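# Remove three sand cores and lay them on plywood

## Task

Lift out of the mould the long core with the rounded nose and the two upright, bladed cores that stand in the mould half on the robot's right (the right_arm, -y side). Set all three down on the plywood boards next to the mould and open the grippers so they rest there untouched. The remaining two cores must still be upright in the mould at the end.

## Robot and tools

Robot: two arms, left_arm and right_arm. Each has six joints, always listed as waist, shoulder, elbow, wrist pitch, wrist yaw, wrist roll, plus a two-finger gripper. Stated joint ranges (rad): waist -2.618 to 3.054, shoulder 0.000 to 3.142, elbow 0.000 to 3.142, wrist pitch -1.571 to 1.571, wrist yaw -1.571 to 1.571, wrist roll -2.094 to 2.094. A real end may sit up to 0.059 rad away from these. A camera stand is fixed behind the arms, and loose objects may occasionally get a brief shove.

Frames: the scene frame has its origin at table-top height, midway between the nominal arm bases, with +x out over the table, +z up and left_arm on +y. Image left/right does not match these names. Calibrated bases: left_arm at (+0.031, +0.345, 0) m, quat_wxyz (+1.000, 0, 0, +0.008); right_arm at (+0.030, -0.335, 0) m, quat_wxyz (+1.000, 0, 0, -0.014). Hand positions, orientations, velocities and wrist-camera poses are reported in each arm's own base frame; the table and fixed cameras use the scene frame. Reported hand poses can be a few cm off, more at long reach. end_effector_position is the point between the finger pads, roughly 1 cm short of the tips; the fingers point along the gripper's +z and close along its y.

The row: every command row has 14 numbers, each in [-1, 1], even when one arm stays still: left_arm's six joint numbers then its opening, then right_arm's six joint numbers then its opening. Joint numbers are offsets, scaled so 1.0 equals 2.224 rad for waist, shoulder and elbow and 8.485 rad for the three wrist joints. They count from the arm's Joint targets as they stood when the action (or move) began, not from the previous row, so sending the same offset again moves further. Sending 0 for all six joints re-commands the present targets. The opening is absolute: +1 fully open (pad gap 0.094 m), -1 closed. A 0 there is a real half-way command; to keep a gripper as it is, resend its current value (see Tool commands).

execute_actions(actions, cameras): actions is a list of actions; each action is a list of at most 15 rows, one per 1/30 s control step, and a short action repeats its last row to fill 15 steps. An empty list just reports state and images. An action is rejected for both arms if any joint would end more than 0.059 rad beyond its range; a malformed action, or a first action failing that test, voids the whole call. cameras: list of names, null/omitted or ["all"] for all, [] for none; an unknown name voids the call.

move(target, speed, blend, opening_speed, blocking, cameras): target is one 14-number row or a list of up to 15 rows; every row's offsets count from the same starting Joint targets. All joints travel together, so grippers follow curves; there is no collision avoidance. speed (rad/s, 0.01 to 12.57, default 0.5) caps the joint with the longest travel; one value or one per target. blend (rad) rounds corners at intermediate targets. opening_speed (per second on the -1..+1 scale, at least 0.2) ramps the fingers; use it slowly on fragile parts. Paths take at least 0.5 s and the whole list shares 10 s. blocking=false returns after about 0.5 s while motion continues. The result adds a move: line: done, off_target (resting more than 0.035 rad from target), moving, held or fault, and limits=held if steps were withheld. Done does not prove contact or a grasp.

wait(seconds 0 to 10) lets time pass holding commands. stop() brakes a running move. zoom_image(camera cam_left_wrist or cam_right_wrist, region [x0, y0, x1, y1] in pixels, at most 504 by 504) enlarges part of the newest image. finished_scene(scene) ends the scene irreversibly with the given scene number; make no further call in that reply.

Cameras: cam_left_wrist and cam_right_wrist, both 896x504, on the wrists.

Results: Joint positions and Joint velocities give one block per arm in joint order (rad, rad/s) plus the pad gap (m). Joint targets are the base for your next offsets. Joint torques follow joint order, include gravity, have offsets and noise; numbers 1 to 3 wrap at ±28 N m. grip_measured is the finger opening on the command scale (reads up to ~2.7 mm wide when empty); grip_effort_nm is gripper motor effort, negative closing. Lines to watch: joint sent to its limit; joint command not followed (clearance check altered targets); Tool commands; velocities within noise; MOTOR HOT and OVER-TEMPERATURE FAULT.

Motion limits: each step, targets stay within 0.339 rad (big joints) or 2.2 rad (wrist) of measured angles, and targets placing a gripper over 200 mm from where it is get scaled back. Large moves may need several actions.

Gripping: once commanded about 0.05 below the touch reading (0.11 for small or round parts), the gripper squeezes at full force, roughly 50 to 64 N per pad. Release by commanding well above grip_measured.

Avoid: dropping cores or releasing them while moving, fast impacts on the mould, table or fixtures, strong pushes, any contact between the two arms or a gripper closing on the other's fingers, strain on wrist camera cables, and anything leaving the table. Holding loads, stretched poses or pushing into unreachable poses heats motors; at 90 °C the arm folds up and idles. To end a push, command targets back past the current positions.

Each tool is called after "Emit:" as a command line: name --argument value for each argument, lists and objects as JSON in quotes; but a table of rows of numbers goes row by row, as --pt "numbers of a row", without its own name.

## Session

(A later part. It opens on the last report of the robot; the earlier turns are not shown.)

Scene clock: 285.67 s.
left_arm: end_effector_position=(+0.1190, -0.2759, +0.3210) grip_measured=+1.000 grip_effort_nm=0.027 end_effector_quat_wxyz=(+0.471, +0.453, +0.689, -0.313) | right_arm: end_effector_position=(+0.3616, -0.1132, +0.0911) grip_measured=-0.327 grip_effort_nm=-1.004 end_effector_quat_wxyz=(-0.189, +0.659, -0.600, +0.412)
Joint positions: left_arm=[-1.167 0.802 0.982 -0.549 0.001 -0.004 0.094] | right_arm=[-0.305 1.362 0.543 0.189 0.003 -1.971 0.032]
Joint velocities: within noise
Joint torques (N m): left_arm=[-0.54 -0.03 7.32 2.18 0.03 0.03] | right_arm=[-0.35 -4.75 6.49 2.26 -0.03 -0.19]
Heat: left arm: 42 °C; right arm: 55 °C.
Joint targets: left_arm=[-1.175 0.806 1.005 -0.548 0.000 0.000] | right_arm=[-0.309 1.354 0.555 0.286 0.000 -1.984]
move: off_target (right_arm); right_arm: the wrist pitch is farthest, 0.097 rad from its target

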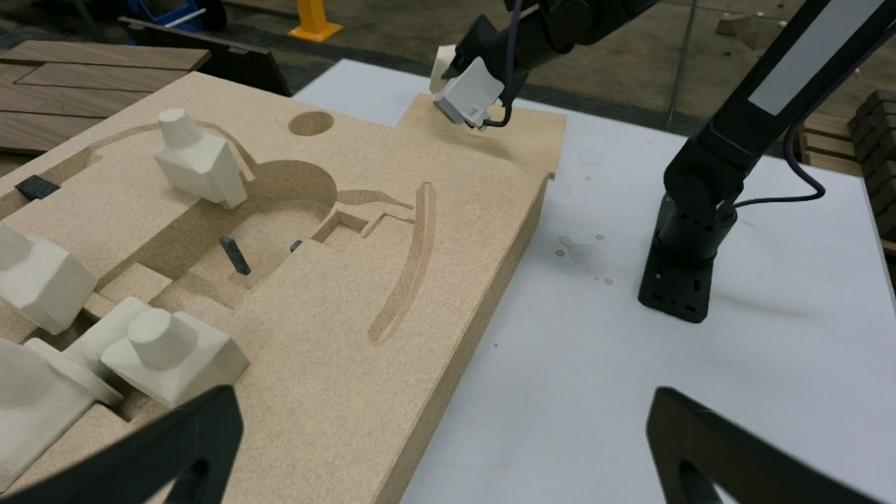

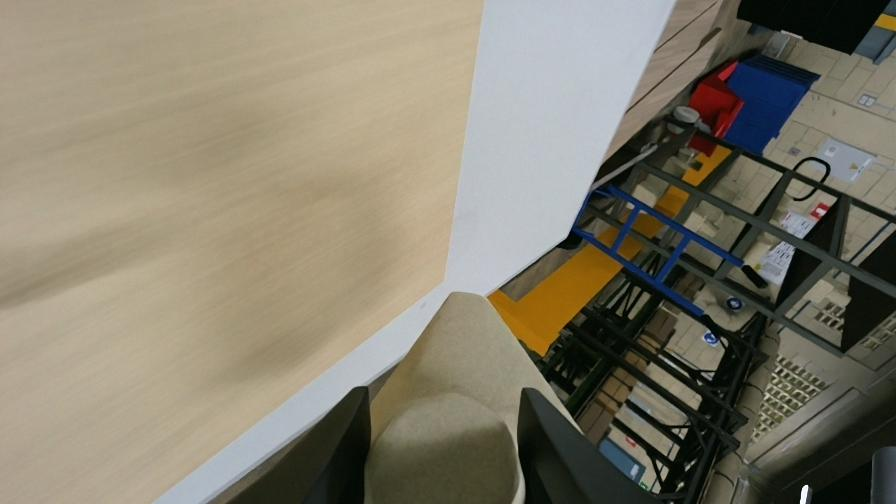

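Emit:
move --target '[0,0,0,0,0,0,1,0,0.0373,-0.0265,0.0167,0,0,-0.5]' --speed 0.15

Emit:
zoom_image --camera "cam_left_wrist" --region '[380, 0, 620, 190]'

Scene clock: 291.97 s.
left_arm: end_effector_position=(+0.1190, -0.2759, +0.3210) grip_measured=+1.000 grip_effort_nm=0.027 end_effector_quat_wxyz=(+0.471, +0.453, +0.689, -0.313) | right_arm: end_effector_position=(+0.3630, -0.1136, +0.0691) grip_measured=-0.327 grip_effort_nm=-1.004 end_effector_quat_wxyz=(-0.190, +0.658, -0.599, +0.415)
Joint positions: left_arm=[-1.167 0.802 0.982 -0.549 0.001 -0.004 0.094] | right_arm=[-0.305 1.442 0.488 0.33 0.003 -1.971 0.032]
Joint velocities: within noise
Joint torques (N m): left_arm=[-0.55 0.01 7.36 2.18 0.01 0] | right_arm=[-0.38 -4.74 5.72 2.32 -0.03 -0.18]
Heat: left arm: 42 °C; right arm: 55 °C.
Joint targets: left_arm=[-1.175 0.806 1.005 -0.548 0.000 0.000] | right_arm=[-0.309 1.437 0.496 0.428 0.000 -1.984]
move: off_target (right_arm); right_arm: the wrist pitch is farthest, 0.097 rad from its target

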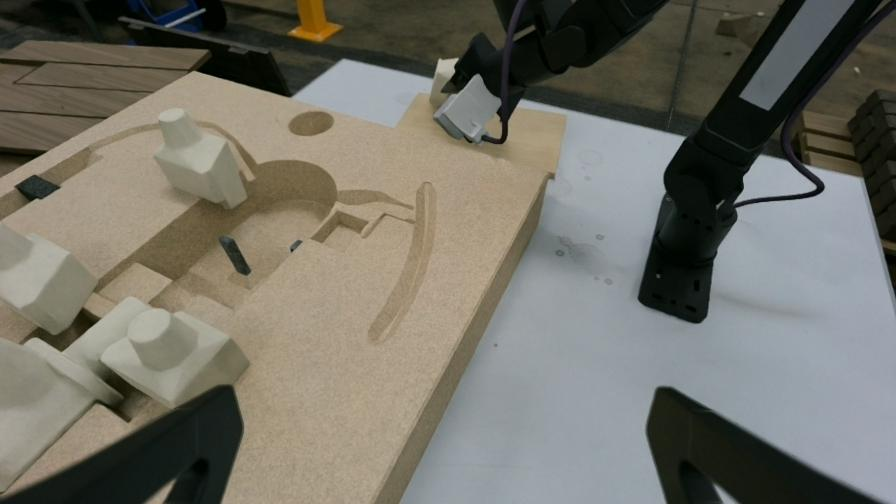

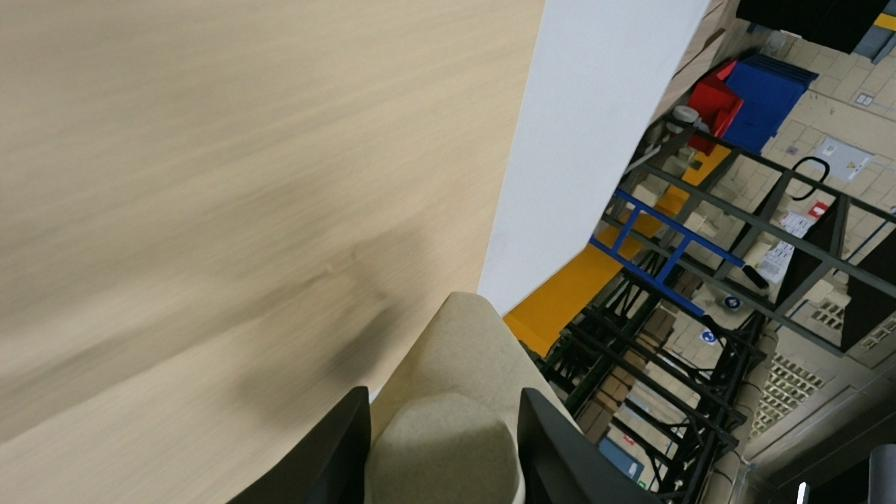

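Scaled by 2.100.

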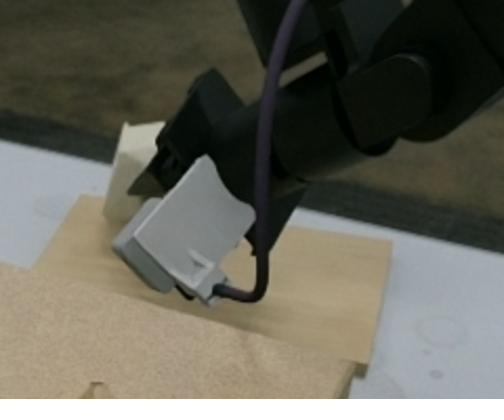

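Emit:
move --target '[0,0,0,0,0,0,1,0,0.0157,-0.0108,0.0069,0,0,-0.5]' --speed 0.1 --cameras '["cam_right_wrist"]'

Scene clock: 295.63 s.
left_arm: end_effector_position=(+0.1190, -0.2759, +0.3210) grip_measured=+1.000 grip_effort_nm=0.027 end_effector_quat_wxyz=(+0.471, +0.453, +0.689, -0.313) | right_arm: end_effector_position=(+0.3623, -0.1134, +0.0596) grip_measured=-0.327 grip_effort_nm=-1.004 end_effector_quat_wxyz=(-0.190, +0.658, -0.599, +0.415)
Joint positions: left_arm=[-1.167 0.802 0.982 -0.549 0.001 -0.004 0.094] | right_arm=[-0.305 1.476 0.465 0.389 0.003 -1.972 0.032]
Joint velocities: within noise
Joint torques (N m): left_arm=[-0.61 -0.1 7.34 2.18 0.03 -0.01] | right_arm=[-0.35 -4.78 5.48 2.28 -0.03 -0.17]
Heat: left arm: 42 °C; right arm: 55 °C.
Joint targets: left_arm=[-1.175 0.806 1.005 -0.548 0.000 0.000] | right_arm=[-0.309 1.472 0.472 0.487 0.000 -1.984]
move: off_target (right_arm); right_arm: the wrist pitch is farthest, 0.098 rad from its target
Images, in order (width x height): cam_right_wrist 896x504.

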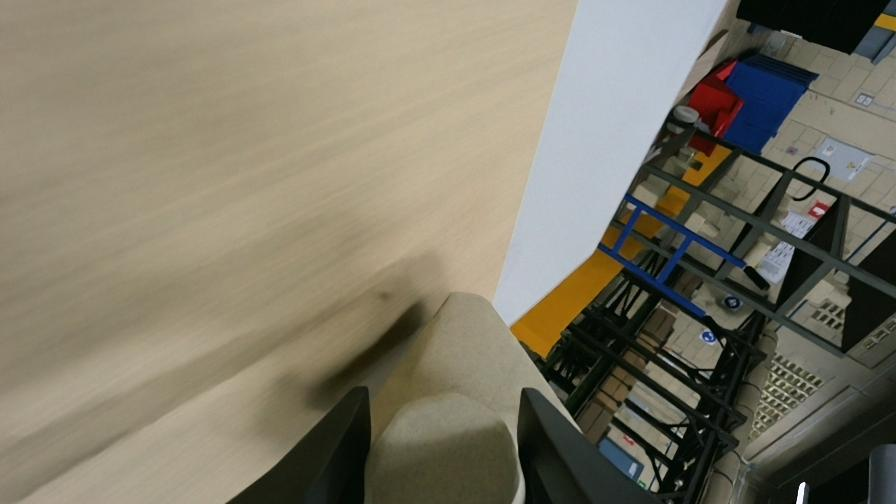

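Emit:
move --target '[0,0,0,0,0,0,1,0,0.0125,-0.0086,0.0055,0,0,-0.5]' --speed 0.08 --cameras '["cam_right_wrist"]'

Scene clock: 298.50 s.
left_arm: end_effector_position=(+0.1190, -0.2759, +0.3210) grip_measured=+1.000 grip_effort_nm=0.027 end_effector_quat_wxyz=(+0.471, +0.453, +0.689, -0.313) | right_arm: end_effector_position=(+0.3620, -0.1133, +0.0533) grip_measured=-0.327 grip_effort_nm=-1.004 end_effector_quat_wxyz=(-0.191, +0.658, -0.598, +0.417)
Joint positions: left_arm=[-1.167 0.802 0.982 -0.549 0.001 -0.004 0.094] | right_arm=[-0.305 1.502 0.448 0.437 0.003 -1.972 0.032]
Joint velocities: within noise
Joint torques (N m): left_arm=[-0.58 0.01 7.38 2.19 0.01 0] | right_arm=[-0.36 -4.68 5.18 2.29 -0.04 -0.17]
Heat: left arm: 42 °C; right arm: 55 °C.
Joint targets: left_arm=[-1.175 0.806 1.005 -0.548 0.000 0.000] | right_arm=[-0.309 1.499 0.453 0.533 0.000 -1.984]
move: off_target (right_arm); right_arm: the wrist pitch is farthest, 0.097 rad from its target
Images, in order (width x height): cam_right_wrist 896x504.

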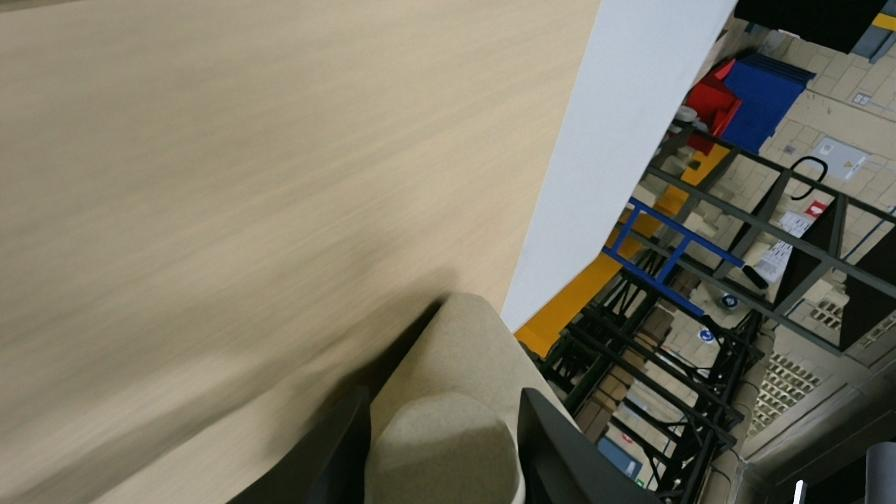

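Emit:
move --target '[0,0,0,0,0,0,1,0,0.0095,-0.0065,0.0042,0,0,-0.5]' --speed 0.08 --cameras '["cam_right_wrist"]'

Scene clock: 301.00 s.
left_arm: end_effector_position=(+0.1190, -0.2759, +0.3210) grip_measured=+1.000 grip_effort_nm=0.027 end_effector_quat_wxyz=(+0.471, +0.453, +0.689, -0.313) | right_arm: end_effector_position=(+0.3635, -0.1137, +0.0518) grip_measured=-0.327 grip_effort_nm=-1.009 end_effector_quat_wxyz=(-0.194, +0.655, -0.595, +0.423)
Joint positions: left_arm=[-1.167 0.802 0.982 -0.549 0.001 -0.004 0.094] | right_arm=[-0.305 1.521 0.436 0.482 0.003 -1.972 0.032]
Joint velocities: within noise
Joint torques (N m): left_arm=[-0.53 -0.03 7.3 2.18 0.01 0] | right_arm=[-0.36 -4.57 4.89 2.19 -0.04 -0.16]
Heat: left arm: 42 °C; right arm: 55 °C.
Joint targets: left_arm=[-1.175 0.806 1.005 -0.548 0.000 0.000] | right_arm=[-0.309 1.521 0.438 0.569 0.000 -1.984]
move: off_target (right_arm); right_arm: the wrist pitch is farthest, 0.086 rad from its target
Images, in order (width x height): cam_right_wrist 896x504.

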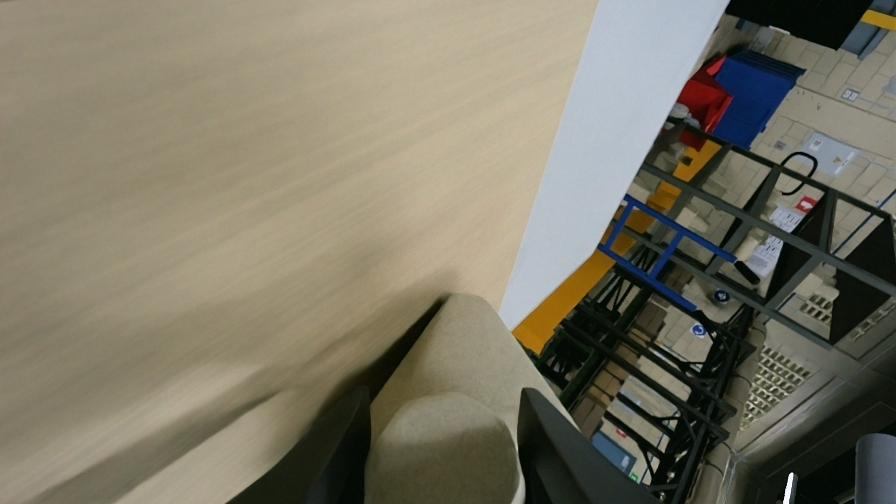

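Emit:
move --target '[0,0,0,0,0,0,1,0,0,0,0,0,0,-0.1]' --opening_speed 0.3

Emit:
zoom_image --camera "cam_left_wrist" --region '[380, 0, 620, 190]'

Scene clock: 304.80 s.
left_arm: end_effector_position=(+0.1190, -0.2759, +0.3210) grip_measured=+1.000 grip_effort_nm=0.022 end_effector_quat_wxyz=(+0.471, +0.453, +0.689, -0.313) | right_arm: end_effector_position=(+0.3692, -0.1166, +0.0614) grip_measured=-0.103 grip_effort_nm=0.168 end_effector_quat_wxyz=(-0.199, +0.648, -0.586, +0.443)
Joint positions: left_arm=[-1.167 0.802 0.982 -0.549 0.001 -0.004 0.094] | right_arm=[-0.305 1.521 0.436 0.529 0.007 -1.98 0.042]
Joint velocities: within noise
Joint torques (N m): left_arm=[-0.59 -0.13 7.41 2.16 0.03 0] | right_arm=[-0.25 -4.6 4.92 1.79 -0.06 -0.08]
Heat: left arm: 41 °C; right arm: 55 °C.
Joint targets: left_arm=[-1.175 0.806 1.005 -0.548 0.000 0.000] | right_arm=[-0.309 1.521 0.438 0.569 0.000 -1.984]
move: off_target (right_arm); right_arm: the wrist pitch is farthest, 0.040 rad from its target

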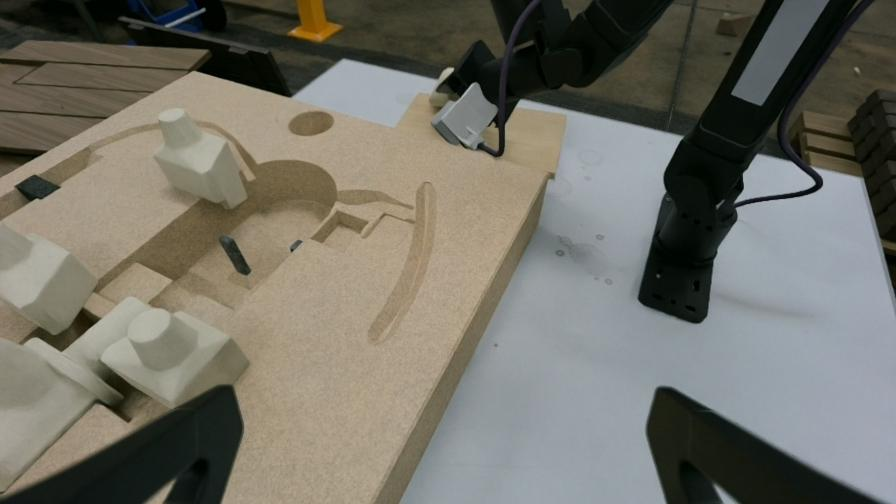

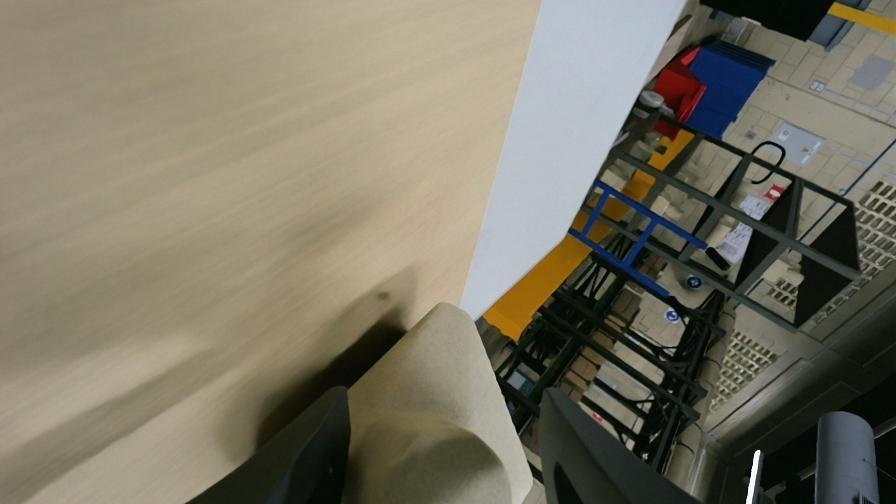

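Scaled by 2.100.

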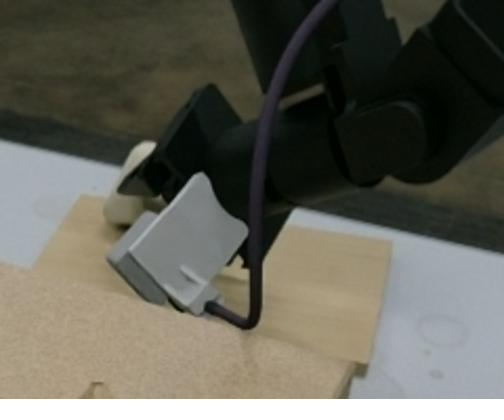

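Emit:
move --target '[0,0,0,0,0,0,1,0,-0.2504,-0.045,-0.0549,0,0,0.15]' --speed 0.4 --opening_speed 0.6

Scene clock: 309.97 s.
left_arm: end_effector_position=(+0.1190, -0.2759, +0.3210) grip_measured=+1.000 grip_effort_nm=0.027 end_effector_quat_wxyz=(+0.471, +0.453, +0.689, -0.313) | right_arm: end_effector_position=(+0.3095, -0.0977, +0.1196) grip_measured=+0.147 grip_effort_nm=0.173 end_effector_quat_wxyz=(-0.207, +0.640, -0.578, +0.461)
Joint positions: left_arm=[-1.167 0.802 0.982 -0.549 0.001 -0.004 0.094] | right_arm=[-0.305 0.977 0.349 0.118 0.006 -1.981 0.054]
Joint velocities: within noise
Joint torques (N m): left_arm=[-0.53 0.01 7.36 2.19 0.01 0] | right_arm=[-0.27 -2.78 5.27 1.34 -0.06 -0.07]
Heat: left arm: 41 °C; right arm: 54 °C.
Joint targets: left_arm=[-1.175 0.806 1.005 -0.548 0.000 0.000] | right_arm=[-0.309 0.964 0.338 0.103 0.000 -1.984]
move: done

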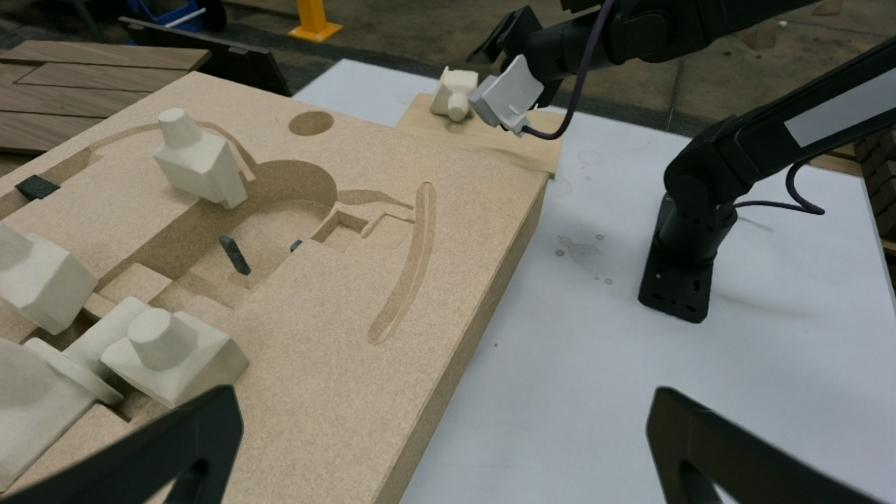

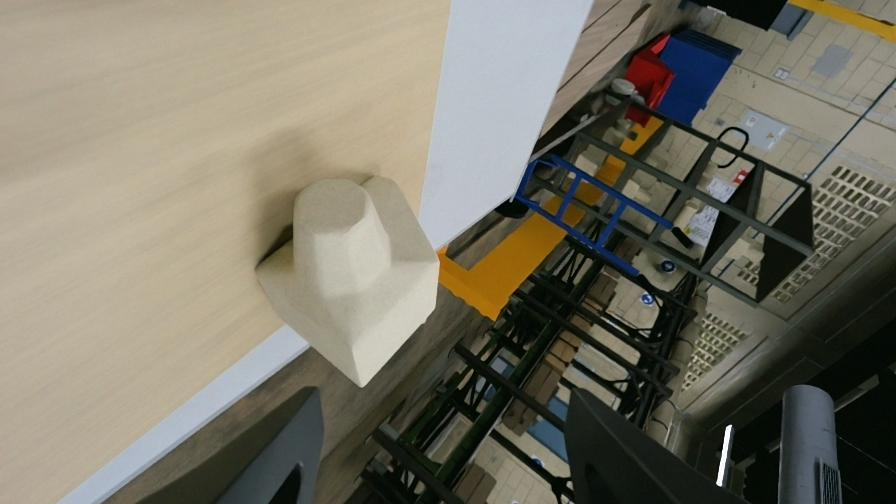

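Emit:
move --target '[0.2585,0.492,0.5913,-0.1204,0,0,1,0.049,0.196,0.6574,-0.1972,0,0.2338,1]' --speed 1.0

Scene clock: 322.60 s.
left_arm: end_effector_position=(+0.3345, -0.2289, +0.2931) grip_measured=+1.000 grip_effort_nm=0.022 end_effector_quat_wxyz=(+0.199, +0.288, +0.935, -0.063) | right_arm: end_effector_position=(+0.2693, -0.0565, +0.2943) grip_measured=+0.997 grip_effort_nm=0.164 end_effector_quat_wxyz=(+0.196, +0.097, +0.976, -0.024)
Joint positions: left_arm=[-0.602 1.888 2.298 -1.561 0.001 -0.004 0.094] | right_arm=[-0.207 1.394 1.776 -1.556 0.006 -0.008 0.094]
Joint velocities: within noise
Joint torques (N m): left_arm=[0.24 -6.75 5.98 1.16 0.02 0] | right_arm=[0.59 -3.02 6.64 0.62 -0.06 0.06]
Heat: left arm: 41 °C; right arm: 51 °C.
Joint targets: left_arm=[-0.599 1.900 2.320 -1.568 0.000 0.000] | right_arm=[-0.200 1.400 1.800 -1.570 0.000 0.000]
joint sent to its limit (left arm) — the wrist pitch, lower limit.
move: done

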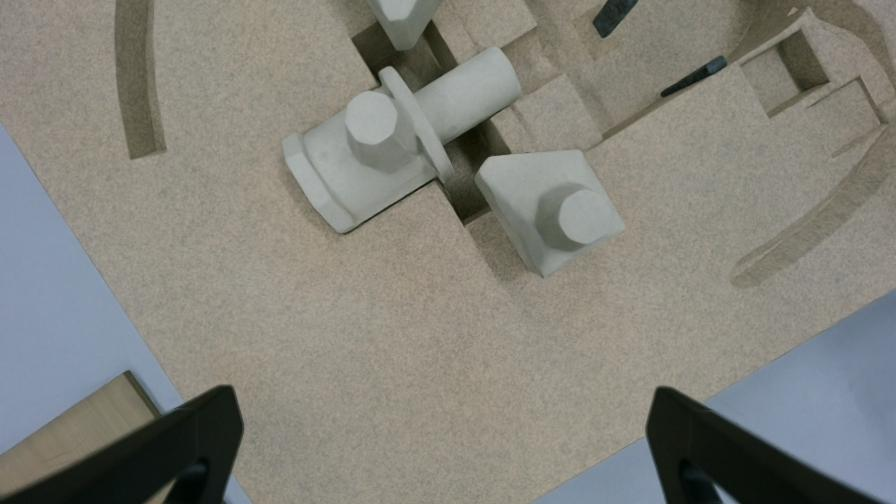

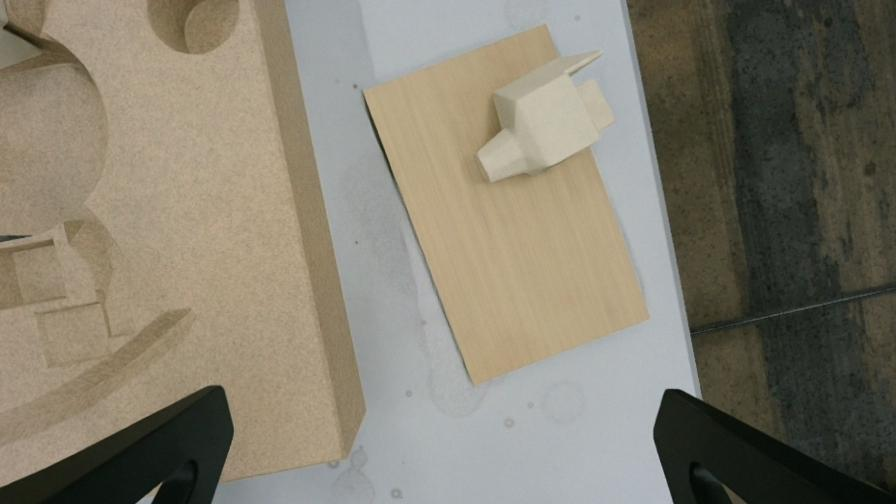

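Emit:
move --target '[0.0319,-0.2019,-0.5549,0.1642,0,0,0.2,0,0,0,0,0,0,1]' --speed 0.8 --cameras '["cam_left_wrist"]'

Scene clock: 335.37 s.
left_arm: end_effector_position=(+0.3914, -0.2316, +0.2042) grip_measured=+0.202 grip_effort_nm=-0.076 end_effector_quat_wxyz=(+0.454, +0.232, +0.851, -0.126) | right_arm: end_effector_position=(+0.2689, -0.0563, +0.2942) grip_measured=+0.997 grip_effort_nm=0.168 end_effector_quat_wxyz=(+0.195, +0.098, +0.976, -0.024)
Joint positions: left_arm=[-0.536 1.484 1.093 -0.199 0.001 -0.004 0.056] | right_arm=[-0.207 1.394 1.776 -1.558 0.005 -0.008 0.094]
Joint velocities: within noise
Joint torques (N m): left_arm=[0.59 -8.32 5.12 2.29 0 -0.02] | right_arm=[0.59 -3 6.63 0.62 -0.06 0.05]
Heat: left arm: 40 °C; right arm: 48 °C.
Joint targets: left_arm=[-0.528 1.451 1.086 -0.175 0.000 0.000] | right_arm=[-0.200 1.400 1.800 -1.570 0.000 0.000]
move: done
Images, in order (width x height): cam_left_wrist 896x504.

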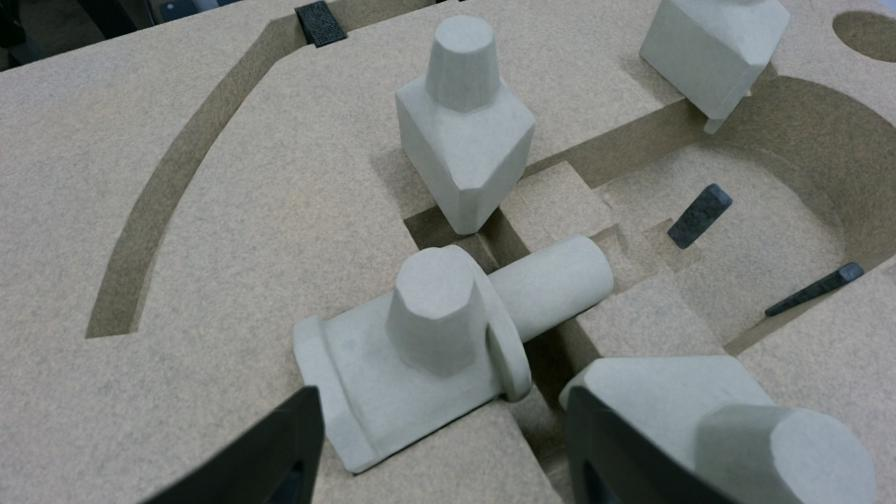

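Emit:
zoom_image --camera "cam_left_wrist" --region '[280, 220, 640, 490]'

Scaled by 1.400.

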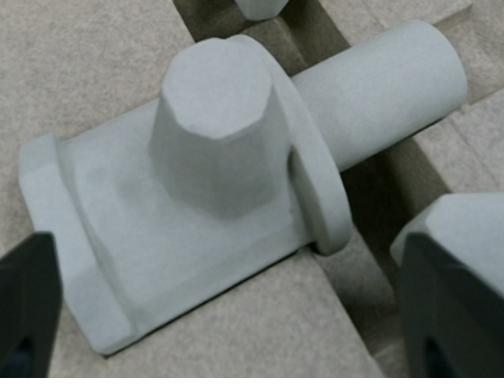

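Emit:
move --pt "0.0576 0.067 0.186 -0.0501 0 0 0.3 0 0 0 0 0 0 1" --pt "0.1808 0.237 0.3624 -0.1019 0.0948 0.1248 0.3 0 0 0 0 0 0 1" --speed 0.7 --blend 0.1 --cameras '["cam_left_wrist"]'

Scene clock: 366.20 s.
left_arm: end_effector_position=(+0.4354, -0.1827, +0.2202) grip_measured=+0.298 grip_effort_nm=0.139 end_effector_quat_wxyz=(+0.346, +0.570, +0.705, -0.239) | right_arm: end_effector_position=(+0.2688, -0.0563, +0.2941) grip_measured=+0.997 grip_effort_nm=0.173 end_effector_quat_wxyz=(+0.195, +0.098, +0.976, -0.024)
Joint positions: left_arm=[-0.129 1.959 1.867 -1.032 0.773 1.046 0.061] | right_arm=[-0.207 1.394 1.776 -1.558 0.005 -0.008 0.094]
Joint velocities: within noise
Joint torques (N m): left_arm=[0.27 -7.8 7.28 1.11 0.81 0.11] | right_arm=[0.62 -3 6.63 0.63 -0.06 0.05]
Heat: left arm: 44 °C; right arm: 45 °C.
Joint targets: left_arm=[-0.127 1.978 1.892 -1.040 0.804 1.059] | right_arm=[-0.200 1.400 1.800 -1.570 0.000 0.000]
move: done
Images, in order (width x height): cam_left_wrist 896x504.

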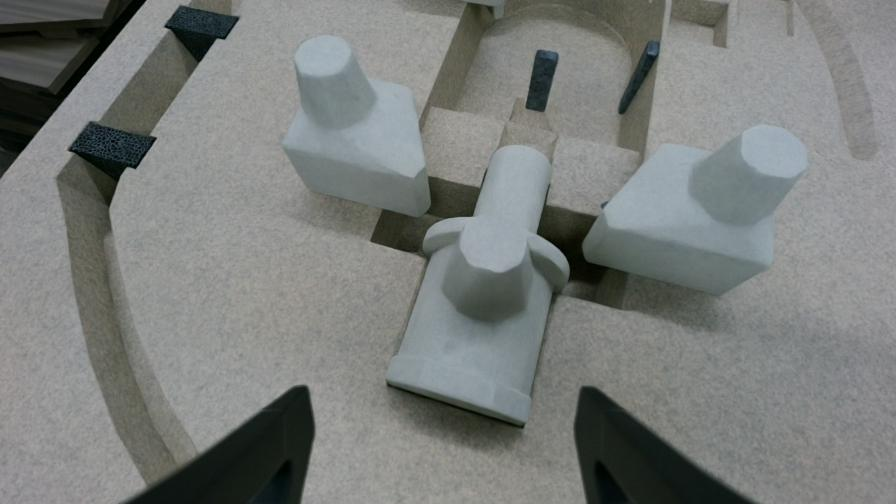

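Emit:
move --target '[-0.0344,0.0234,-0.0324,0.0177,0,-0.0105,0.3,0,0,0,0,0,0,1]' --speed 0.3 --cameras '["cam_left_wrist"]'

Scene clock: 374.67 s.
left_arm: end_effector_position=(+0.4424, -0.2178, +0.1940) grip_measured=+0.298 grip_effort_nm=0.149 end_effector_quat_wxyz=(+0.342, +0.572, +0.700, -0.257) | right_arm: end_effector_position=(+0.2688, -0.0563, +0.2941) grip_measured=+0.997 grip_effort_nm=0.164 end_effector_quat_wxyz=(+0.194, +0.098, +0.976, -0.024)
Joint positions: left_arm=[-0.201 2.014 1.826 -0.902 0.775 0.971 0.061] | right_arm=[-0.207 1.394 1.776 -1.558 0.005 -0.007 0.094]
Joint velocities: within noise
Joint torques (N m): left_arm=[-0.17 -8.47 4.68 1.35 0.76 -0.07] | right_arm=[0.59 -2.99 6.63 0.63 -0.05 0.04]
Heat: left arm: 42 °C; right arm: 45 °C.
Joint targets: left_arm=[-0.203 2.030 1.820 -0.889 0.804 0.970] | right_arm=[-0.200 1.400 1.800 -1.570 0.000 0.000]
move: done
Images, in order (width x height): cam_left_wrist 896x504.

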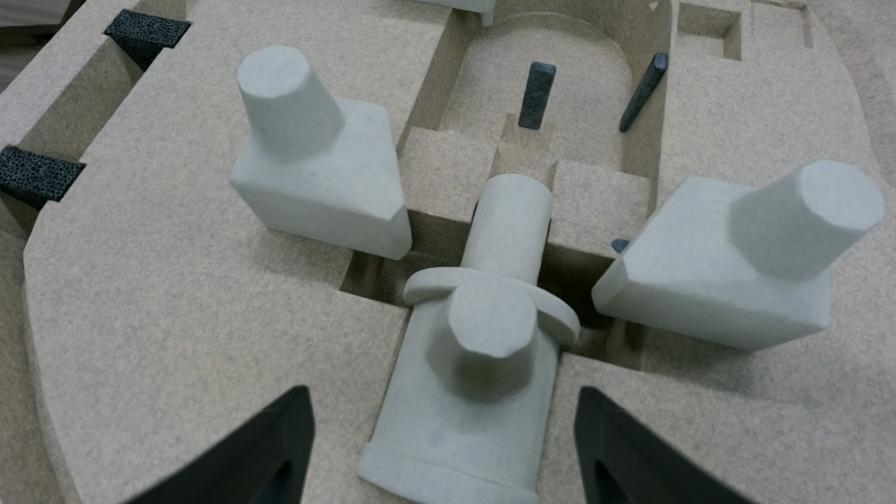

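Emit:
move --target '[-0.0423,0.0126,-0.054,0.0238,-0.0053,-0.0144,0.3,0,0,0,0,0,0,1]' --speed 0.25 --cameras '["cam_left_wrist"]'

Scene clock: 390.17 s.
left_arm: end_effector_position=(+0.4379, -0.2584, +0.1577) grip_measured=+0.298 grip_effort_nm=0.139 end_effector_quat_wxyz=(+0.335, +0.566, +0.703, -0.271) | right_arm: end_effector_position=(+0.2688, -0.0563, +0.2941) grip_measured=+0.997 grip_effort_nm=0.164 end_effector_quat_wxyz=(+0.194, +0.098, +0.976, -0.024)
Joint positions: left_arm=[-0.291 2.038 1.708 -0.703 0.748 0.848 0.061] | right_arm=[-0.207 1.394 1.776 -1.558 0.005 -0.007 0.094]
Joint velocities: within noise
Joint torques (N m): left_arm=[-0.44 -8.47 4.7 1.51 0.56 -0.05] | right_arm=[0.59 -2.99 6.6 0.63 -0.05 0.04]
Heat: left arm: 40 °C; right arm: 44 °C.
Joint targets: left_arm=[-0.297 2.058 1.700 -0.687 0.759 0.848] | right_arm=[-0.200 1.400 1.800 -1.570 0.000 0.000]
move: done
Images, in order (width x height): cam_left_wrist 896x504.

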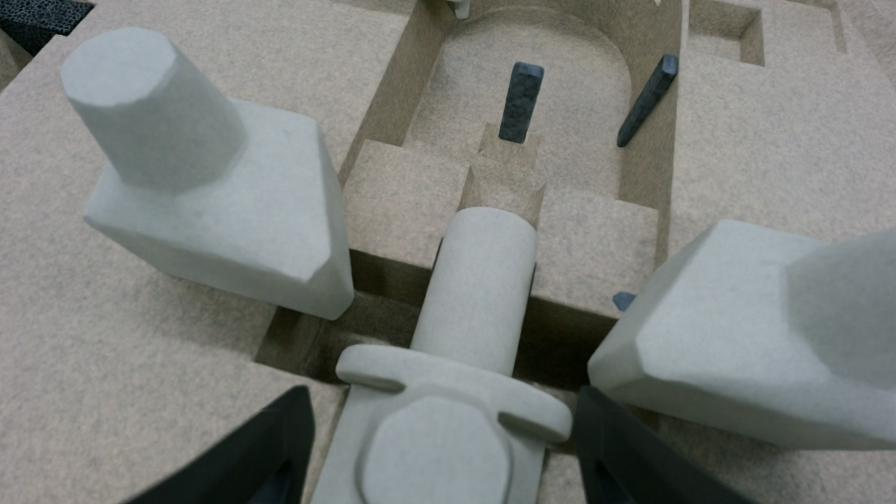

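Emit:
move --target '[0,0,0,0,0,0,-0.5,0,0,0,0,0,0,1]' --opening_speed 0.7 --cameras '["cam_left_wrist"]'

Scene clock: 397.83 s.
left_arm: end_effector_position=(+0.4382, -0.2583, +0.1577) grip_measured=-0.303 grip_effort_nm=-1.004 end_effector_quat_wxyz=(+0.335, +0.566, +0.704, -0.270) | right_arm: end_effector_position=(+0.2688, -0.0563, +0.2941) grip_measured=+0.997 grip_effort_nm=0.173 end_effector_quat_wxyz=(+0.194, +0.098, +0.976, -0.024)
Joint positions: left_arm=[-0.291 2.038 1.708 -0.701 0.747 0.847 0.033] | right_arm=[-0.207 1.394 1.776 -1.558 0.005 -0.007 0.094]
Joint velocities: within noise
Joint torques (N m): left_arm=[-0.44 -8.36 4.63 1.47 0.56 -0.05] | right_arm=[0.61 -3.02 6.65 0.63 -0.06 0.04]
Heat: left arm: 39 °C; right arm: 43 °C.
Joint targets: left_arm=[-0.297 2.058 1.700 -0.687 0.759 0.848] | right_arm=[-0.200 1.400 1.800 -1.570 0.000 0.000]
move: done
Images, in order (width x height): cam_left_wrist 896x504.

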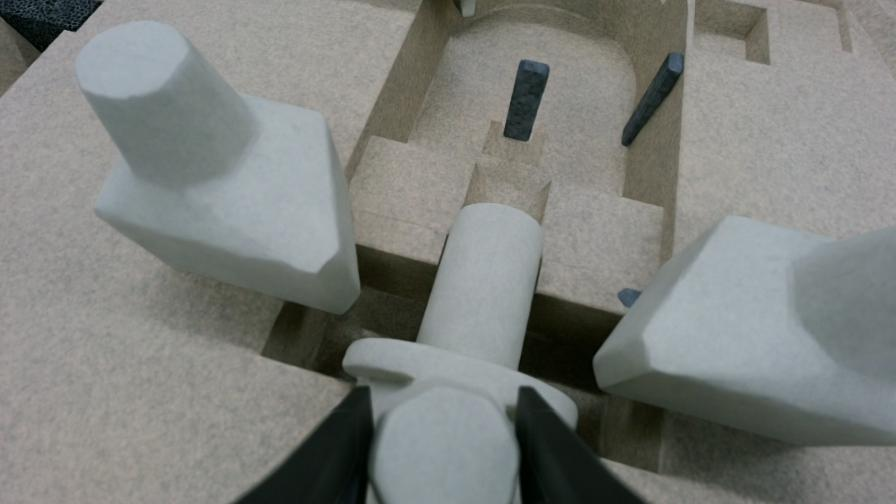

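Emit:
move --target '[0,-0.0135,0.108,-0.0248,0,0,-0.5,0,0,0,0,0,0,1]' --speed 0.15 --cameras '["cam_left_wrist"]'

Scene clock: 403.43 s.
left_arm: end_effector_position=(+0.4377, -0.2507, +0.1864) grip_measured=-0.303 grip_effort_nm=-1.004 end_effector_quat_wxyz=(+0.308, +0.564, +0.724, -0.251) | right_arm: end_effector_position=(+0.2688, -0.0563, +0.2941) grip_measured=+0.997 grip_effort_nm=0.173 end_effector_quat_wxyz=(+0.194, +0.098, +0.976, -0.024)
Joint positions: left_arm=[-0.294 2.051 1.887 -0.92 0.685 0.852 0.033] | right_arm=[-0.207 1.394 1.776 -1.558 0.005 -0.007 0.094]
Joint velocities: within noise
Joint torques (N m): left_arm=[-0.17 -11.63 9.81 1.51 1.28 -0.14] | right_arm=[0.59 -3 6.61 0.62 -0.05 0.05]
Heat: left arm: 39 °C; right arm: 43 °C.
Joint targets: left_arm=[-0.297 2.028 1.940 -0.898 0.759 0.848] | right_arm=[-0.200 1.400 1.800 -1.570 0.000 0.000]
move: off_target (left_arm); left_arm: the wrist yaw is farthest, 0.074 rad from its target
Images, in order (width x height): cam_left_wrist 896x504.

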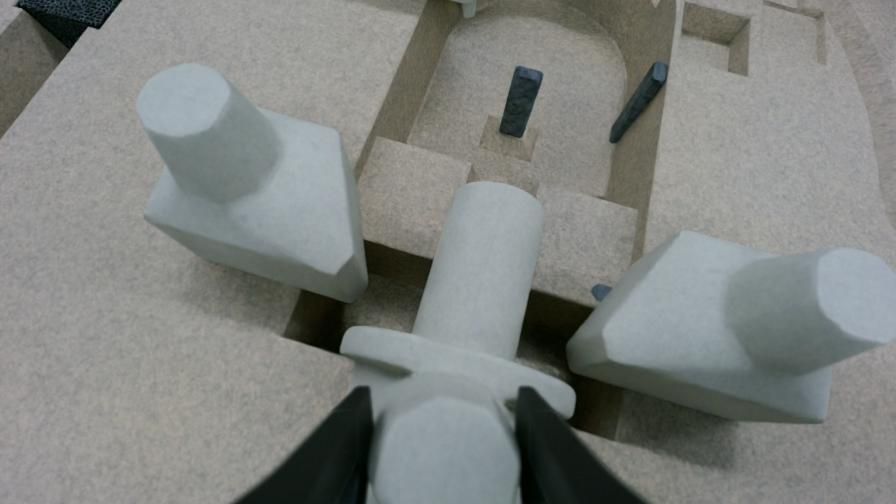

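Emit:
move --target '[0,-0.018,0.099,-0.0236,0.0088,0,-0.5,0,0,0,0,0,0,1]' --speed 0.2 --cameras '["cam_left_wrist"]'

Scene clock: 407.60 s.
left_arm: end_effector_position=(+0.4225, -0.2529, +0.2455) grip_measured=-0.304 grip_effort_nm=-0.999 end_effector_quat_wxyz=(+0.309, +0.563, +0.716, -0.273) | right_arm: end_effector_position=(+0.2688, -0.0563, +0.2941) grip_measured=+0.997 grip_effort_nm=0.164 end_effector_quat_wxyz=(+0.194, +0.098, +0.976, -0.024)
Joint positions: left_arm=[-0.294 2.051 2.108 -1.147 0.732 0.85 0.033] | right_arm=[-0.207 1.394 1.776 -1.558 0.005 -0.007 0.094]
Joint velocities: within noise
Joint torques (N m): left_arm=[-0.16 -14.49 9.33 1.78 1.61 -0.09] | right_arm=[0.58 -2.99 6.63 0.62 -0.05 0.04]
Heat: left arm: 39 °C; right arm: 43 °C.
Joint targets: left_arm=[-0.297 1.988 2.160 -1.098 0.834 0.848] | right_arm=[-0.200 1.400 1.800 -1.570 0.000 0.000]
move: off_target (left_arm); left_arm: the wrist yaw is farthest, 0.102 rad from its target
Images, in order (width x height): cam_left_wrist 896x504.

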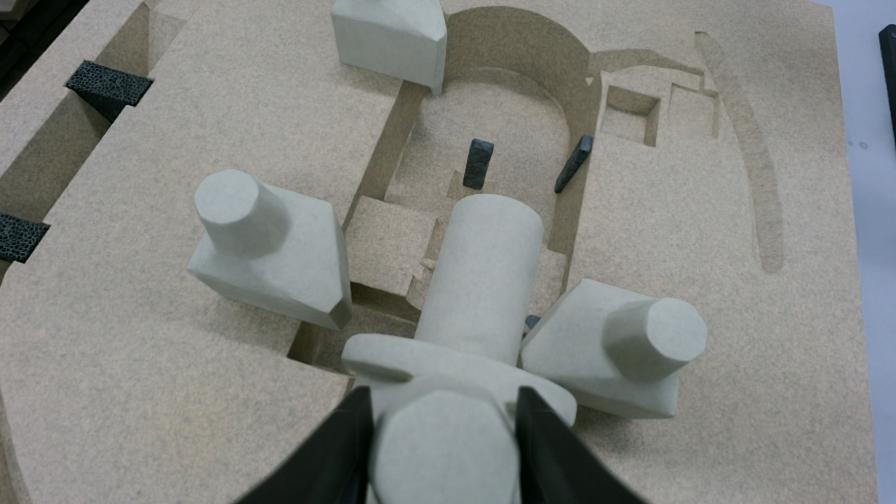

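Emit:
move --pt "0 -0.0216 0.09 -0.0238 0.0031 0 -0.5 0 0 0 0 0 0 1" --pt "0.0886 -0.1475 0.018 -0.0391 0.0031 0 -0.5 0 0 0 0 0 0 1" --pt "0.3134 -0.4667 -0.5665 0.0717 -0.0983 -0.0999 -0.5 0 0 0 0 0 0 1" --speed 0.6 --blend 0.08

Scene clock: 432.40 s.
left_arm: end_effector_position=(+0.2883, +0.1195, +0.2003) grip_measured=-0.304 grip_effort_nm=-0.999 end_effector_quat_wxyz=(+0.394, -0.175, +0.899, +0.076) | right_arm: end_effector_position=(+0.2688, -0.0563, +0.2941) grip_measured=+0.997 grip_effort_nm=0.168 end_effector_quat_wxyz=(+0.194, +0.098, +0.976, -0.024)
Joint positions: left_arm=[0.394 1.001 0.878 -0.623 0.008 0.006 0.033] | right_arm=[-0.207 1.394 1.776 -1.558 0.005 -0.007 0.094]
Joint velocities: within noise
Joint torques (N m): left_arm=[0.47 -5.68 7.45 3.29 -0.07 -0.14] | right_arm=[0.57 -2.99 6.64 0.62 -0.05 0.04]
Heat: left arm: 42 °C; right arm: 42 °C.
Joint targets: left_arm=[0.400 0.950 0.901 -0.490 0.000 0.000] | right_arm=[-0.200 1.400 1.800 -1.570 0.000 0.000]
move: off_target (left_arm); left_arm: the wrist pitch is farthest, 0.133 rad from its target

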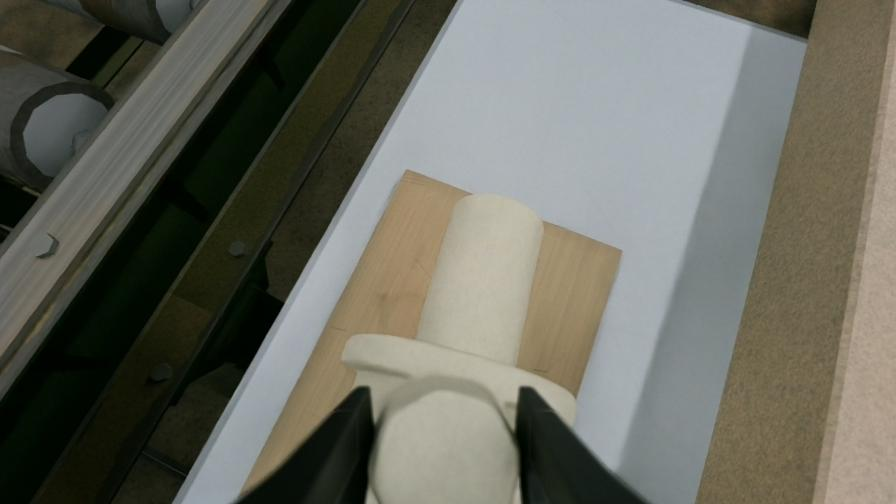

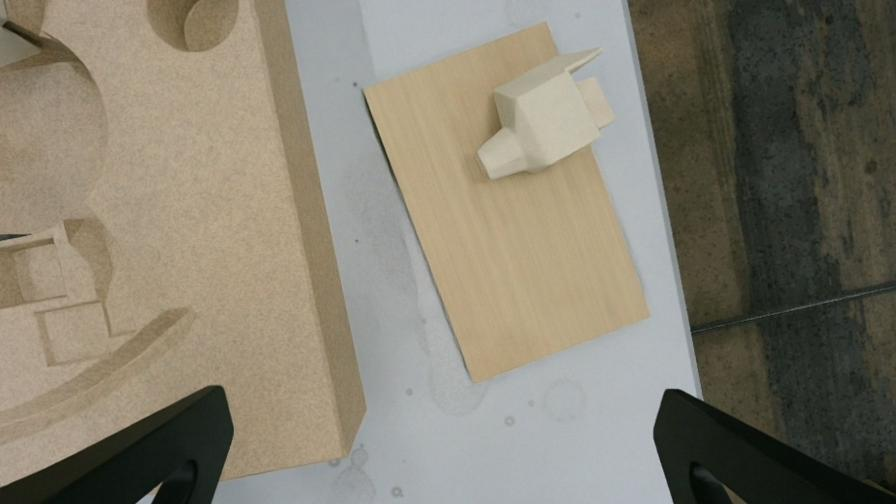

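Emit:
move --target '[0,-0.0103,-0.1583,0.0454,0,0,-0.5,0,0,0,0,0,0,1]' --speed 0.3 --cameras '["cam_left_wrist"]'

Scene clock: 439.20 s.
left_arm: end_effector_position=(+0.2872, +0.1197, +0.1253) grip_measured=-0.304 grip_effort_nm=-0.999 end_effector_quat_wxyz=(+0.416, -0.175, +0.889, +0.082) | right_arm: end_effector_position=(+0.2688, -0.0563, +0.2941) grip_measured=+0.997 grip_effort_nm=0.164 end_effector_quat_wxyz=(+0.194, +0.098, +0.976, -0.024)
Joint positions: left_arm=[0.395 0.974 0.53 -0.251 0.006 0.004 0.033] | right_arm=[-0.207 1.394 1.776 -1.558 0.005 -0.007 0.094]
Joint velocities: within noise
Joint torques (N m): left_arm=[0.42 -5.19 7.15 3.52 -0.05 -0.09] | right_arm=[0.57 -3 6.64 0.62 -0.05 0.05]
Heat: left arm: 45 °C; right arm: 41 °C.
Joint targets: left_arm=[0.400 0.927 0.549 -0.104 0.000 0.000] | right_arm=[-0.200 1.400 1.800 -1.570 0.000 0.000]
move: off_target (left_arm); left_arm: the wrist pitch is farthest, 0.146 rad from its target
Images, in order (width x height): cam_left_wrist 896x504.

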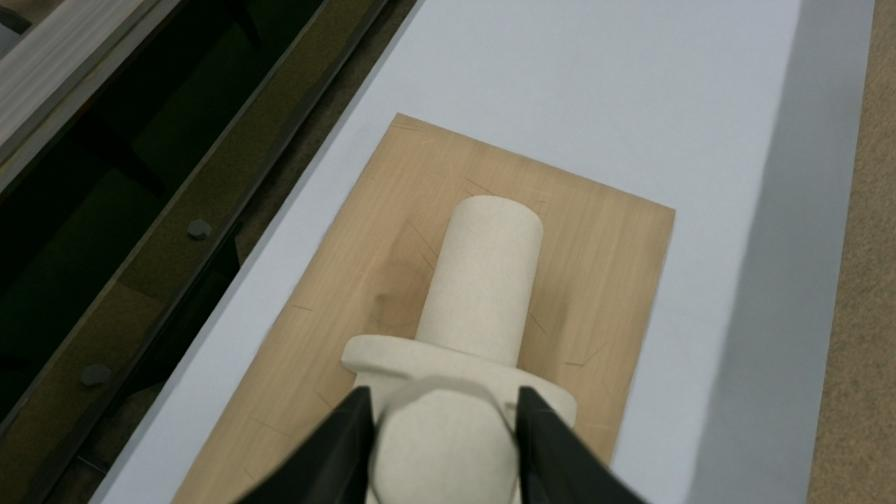

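Emit:
move --target '[0,0.0085,-0.0235,0.0084,0,0,-0.5,0,0,0,0,0,0,1]' --speed 0.1 --cameras '["cam_left_wrist"]'

Scene clock: 442.63 s.
left_arm: end_effector_position=(+0.2909, +0.1215, +0.1225) grip_measured=-0.304 grip_effort_nm=-0.999 end_effector_quat_wxyz=(+0.435, -0.174, +0.879, +0.086) | right_arm: end_effector_position=(+0.2688, -0.0563, +0.2941) grip_measured=+0.997 grip_effort_nm=0.168 end_effector_quat_wxyz=(+0.194, +0.098, +0.976, -0.024)
Joint positions: left_arm=[0.395 0.974 0.484 -0.162 0.004 0.002 0.033] | right_arm=[-0.207 1.394 1.776 -1.558 0.005 -0.007 0.094]
Joint velocities: within noise
Joint torques (N m): left_arm=[0.4 -3.78 6.5 3.35 -0.02 -0.1] | right_arm=[0.61 -2.97 6.63 0.63 -0.05 0.05]
Heat: left arm: 46 °C; right arm: 41 °C.
Joint targets: left_arm=[0.400 0.946 0.496 -0.033 0.000 0.000] | right_arm=[-0.200 1.400 1.800 -1.570 0.000 0.000]
move: off_target (left_arm); left_arm: the wrist pitch is farthest, 0.130 rad from its target
Images, in order (width x height): cam_left_wrist 896x504.

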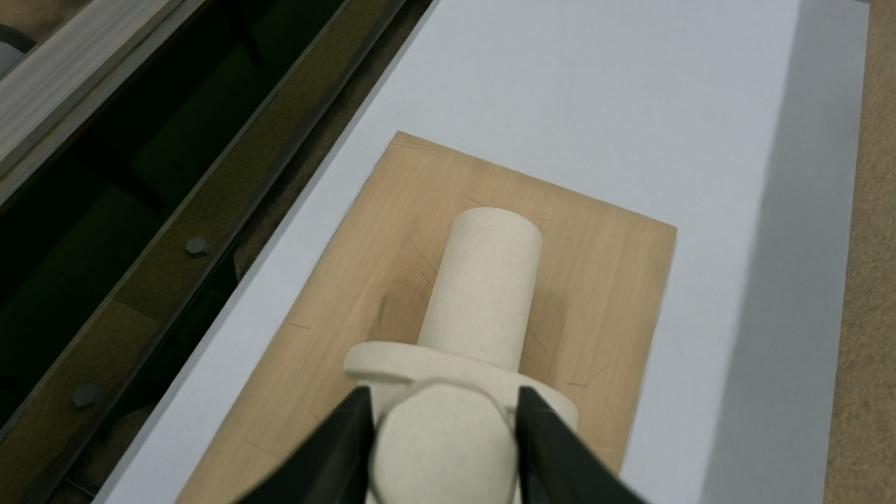

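Emit:
move --target '[0,-0.004,0.012,-0.004,0,0,-0.5,0.625,-0.267,-0.3575,0.1202,0,0,1]' --speed 1.0 --cameras '["cam_right_wrist"]'

Emit:
zoom_image --camera "cam_right_wrist" --region '[330, 0, 570, 180]'

Scene clock: 449.57 s.
left_arm: end_effector_position=(+0.2908, +0.1214, +0.1224) grip_measured=-0.305 grip_effort_nm=-0.999 end_effector_quat_wxyz=(+0.435, -0.174, +0.879, +0.085) | right_arm: end_effector_position=(+0.1127, +0.2789, +0.3258) grip_measured=+0.997 grip_effort_nm=0.164 end_effector_quat_wxyz=(+0.468, -0.463, +0.685, +0.312)
Joint positions: left_arm=[0.395 0.974 0.484 -0.163 0.004 0.002 0.033] | right_arm=[1.184 0.817 1.015 -0.575 0 -0.006 0.094]
Joint velocities: within noise
Joint torques (N m): left_arm=[0.42 -4.48 8.84 3 -0.01 -0.06] | right_arm=[0.62 -1.39 5.19 1.72 -0.01 0.03]
Heat: left arm: 47 °C; right arm: 41 °C.
Joint targets: left_arm=[0.400 0.937 0.523 -0.067 0.000 0.000] | right_arm=[1.190 0.806 1.005 -0.550 0.000 0.000]
move: off_target (left_arm); left_arm: the wrist pitch is farthest, 0.096 rad from its target
Images, in order (width x height): cam_right_wrist 896x504.

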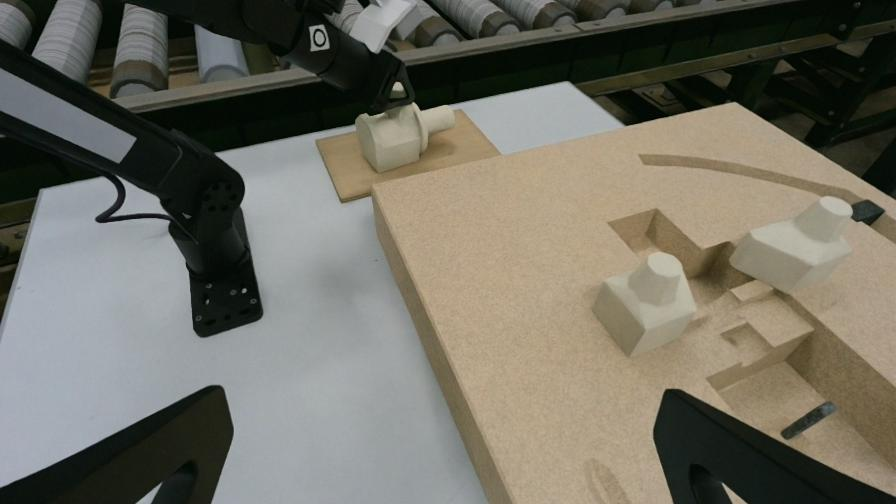

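Scaled by 2.100.

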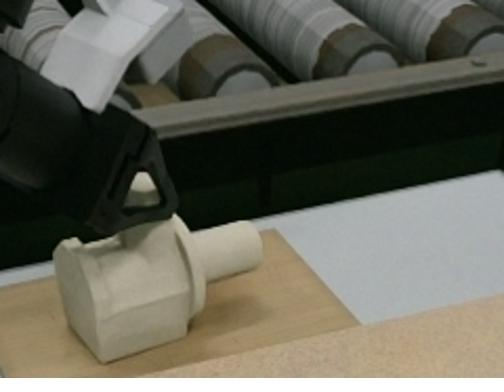

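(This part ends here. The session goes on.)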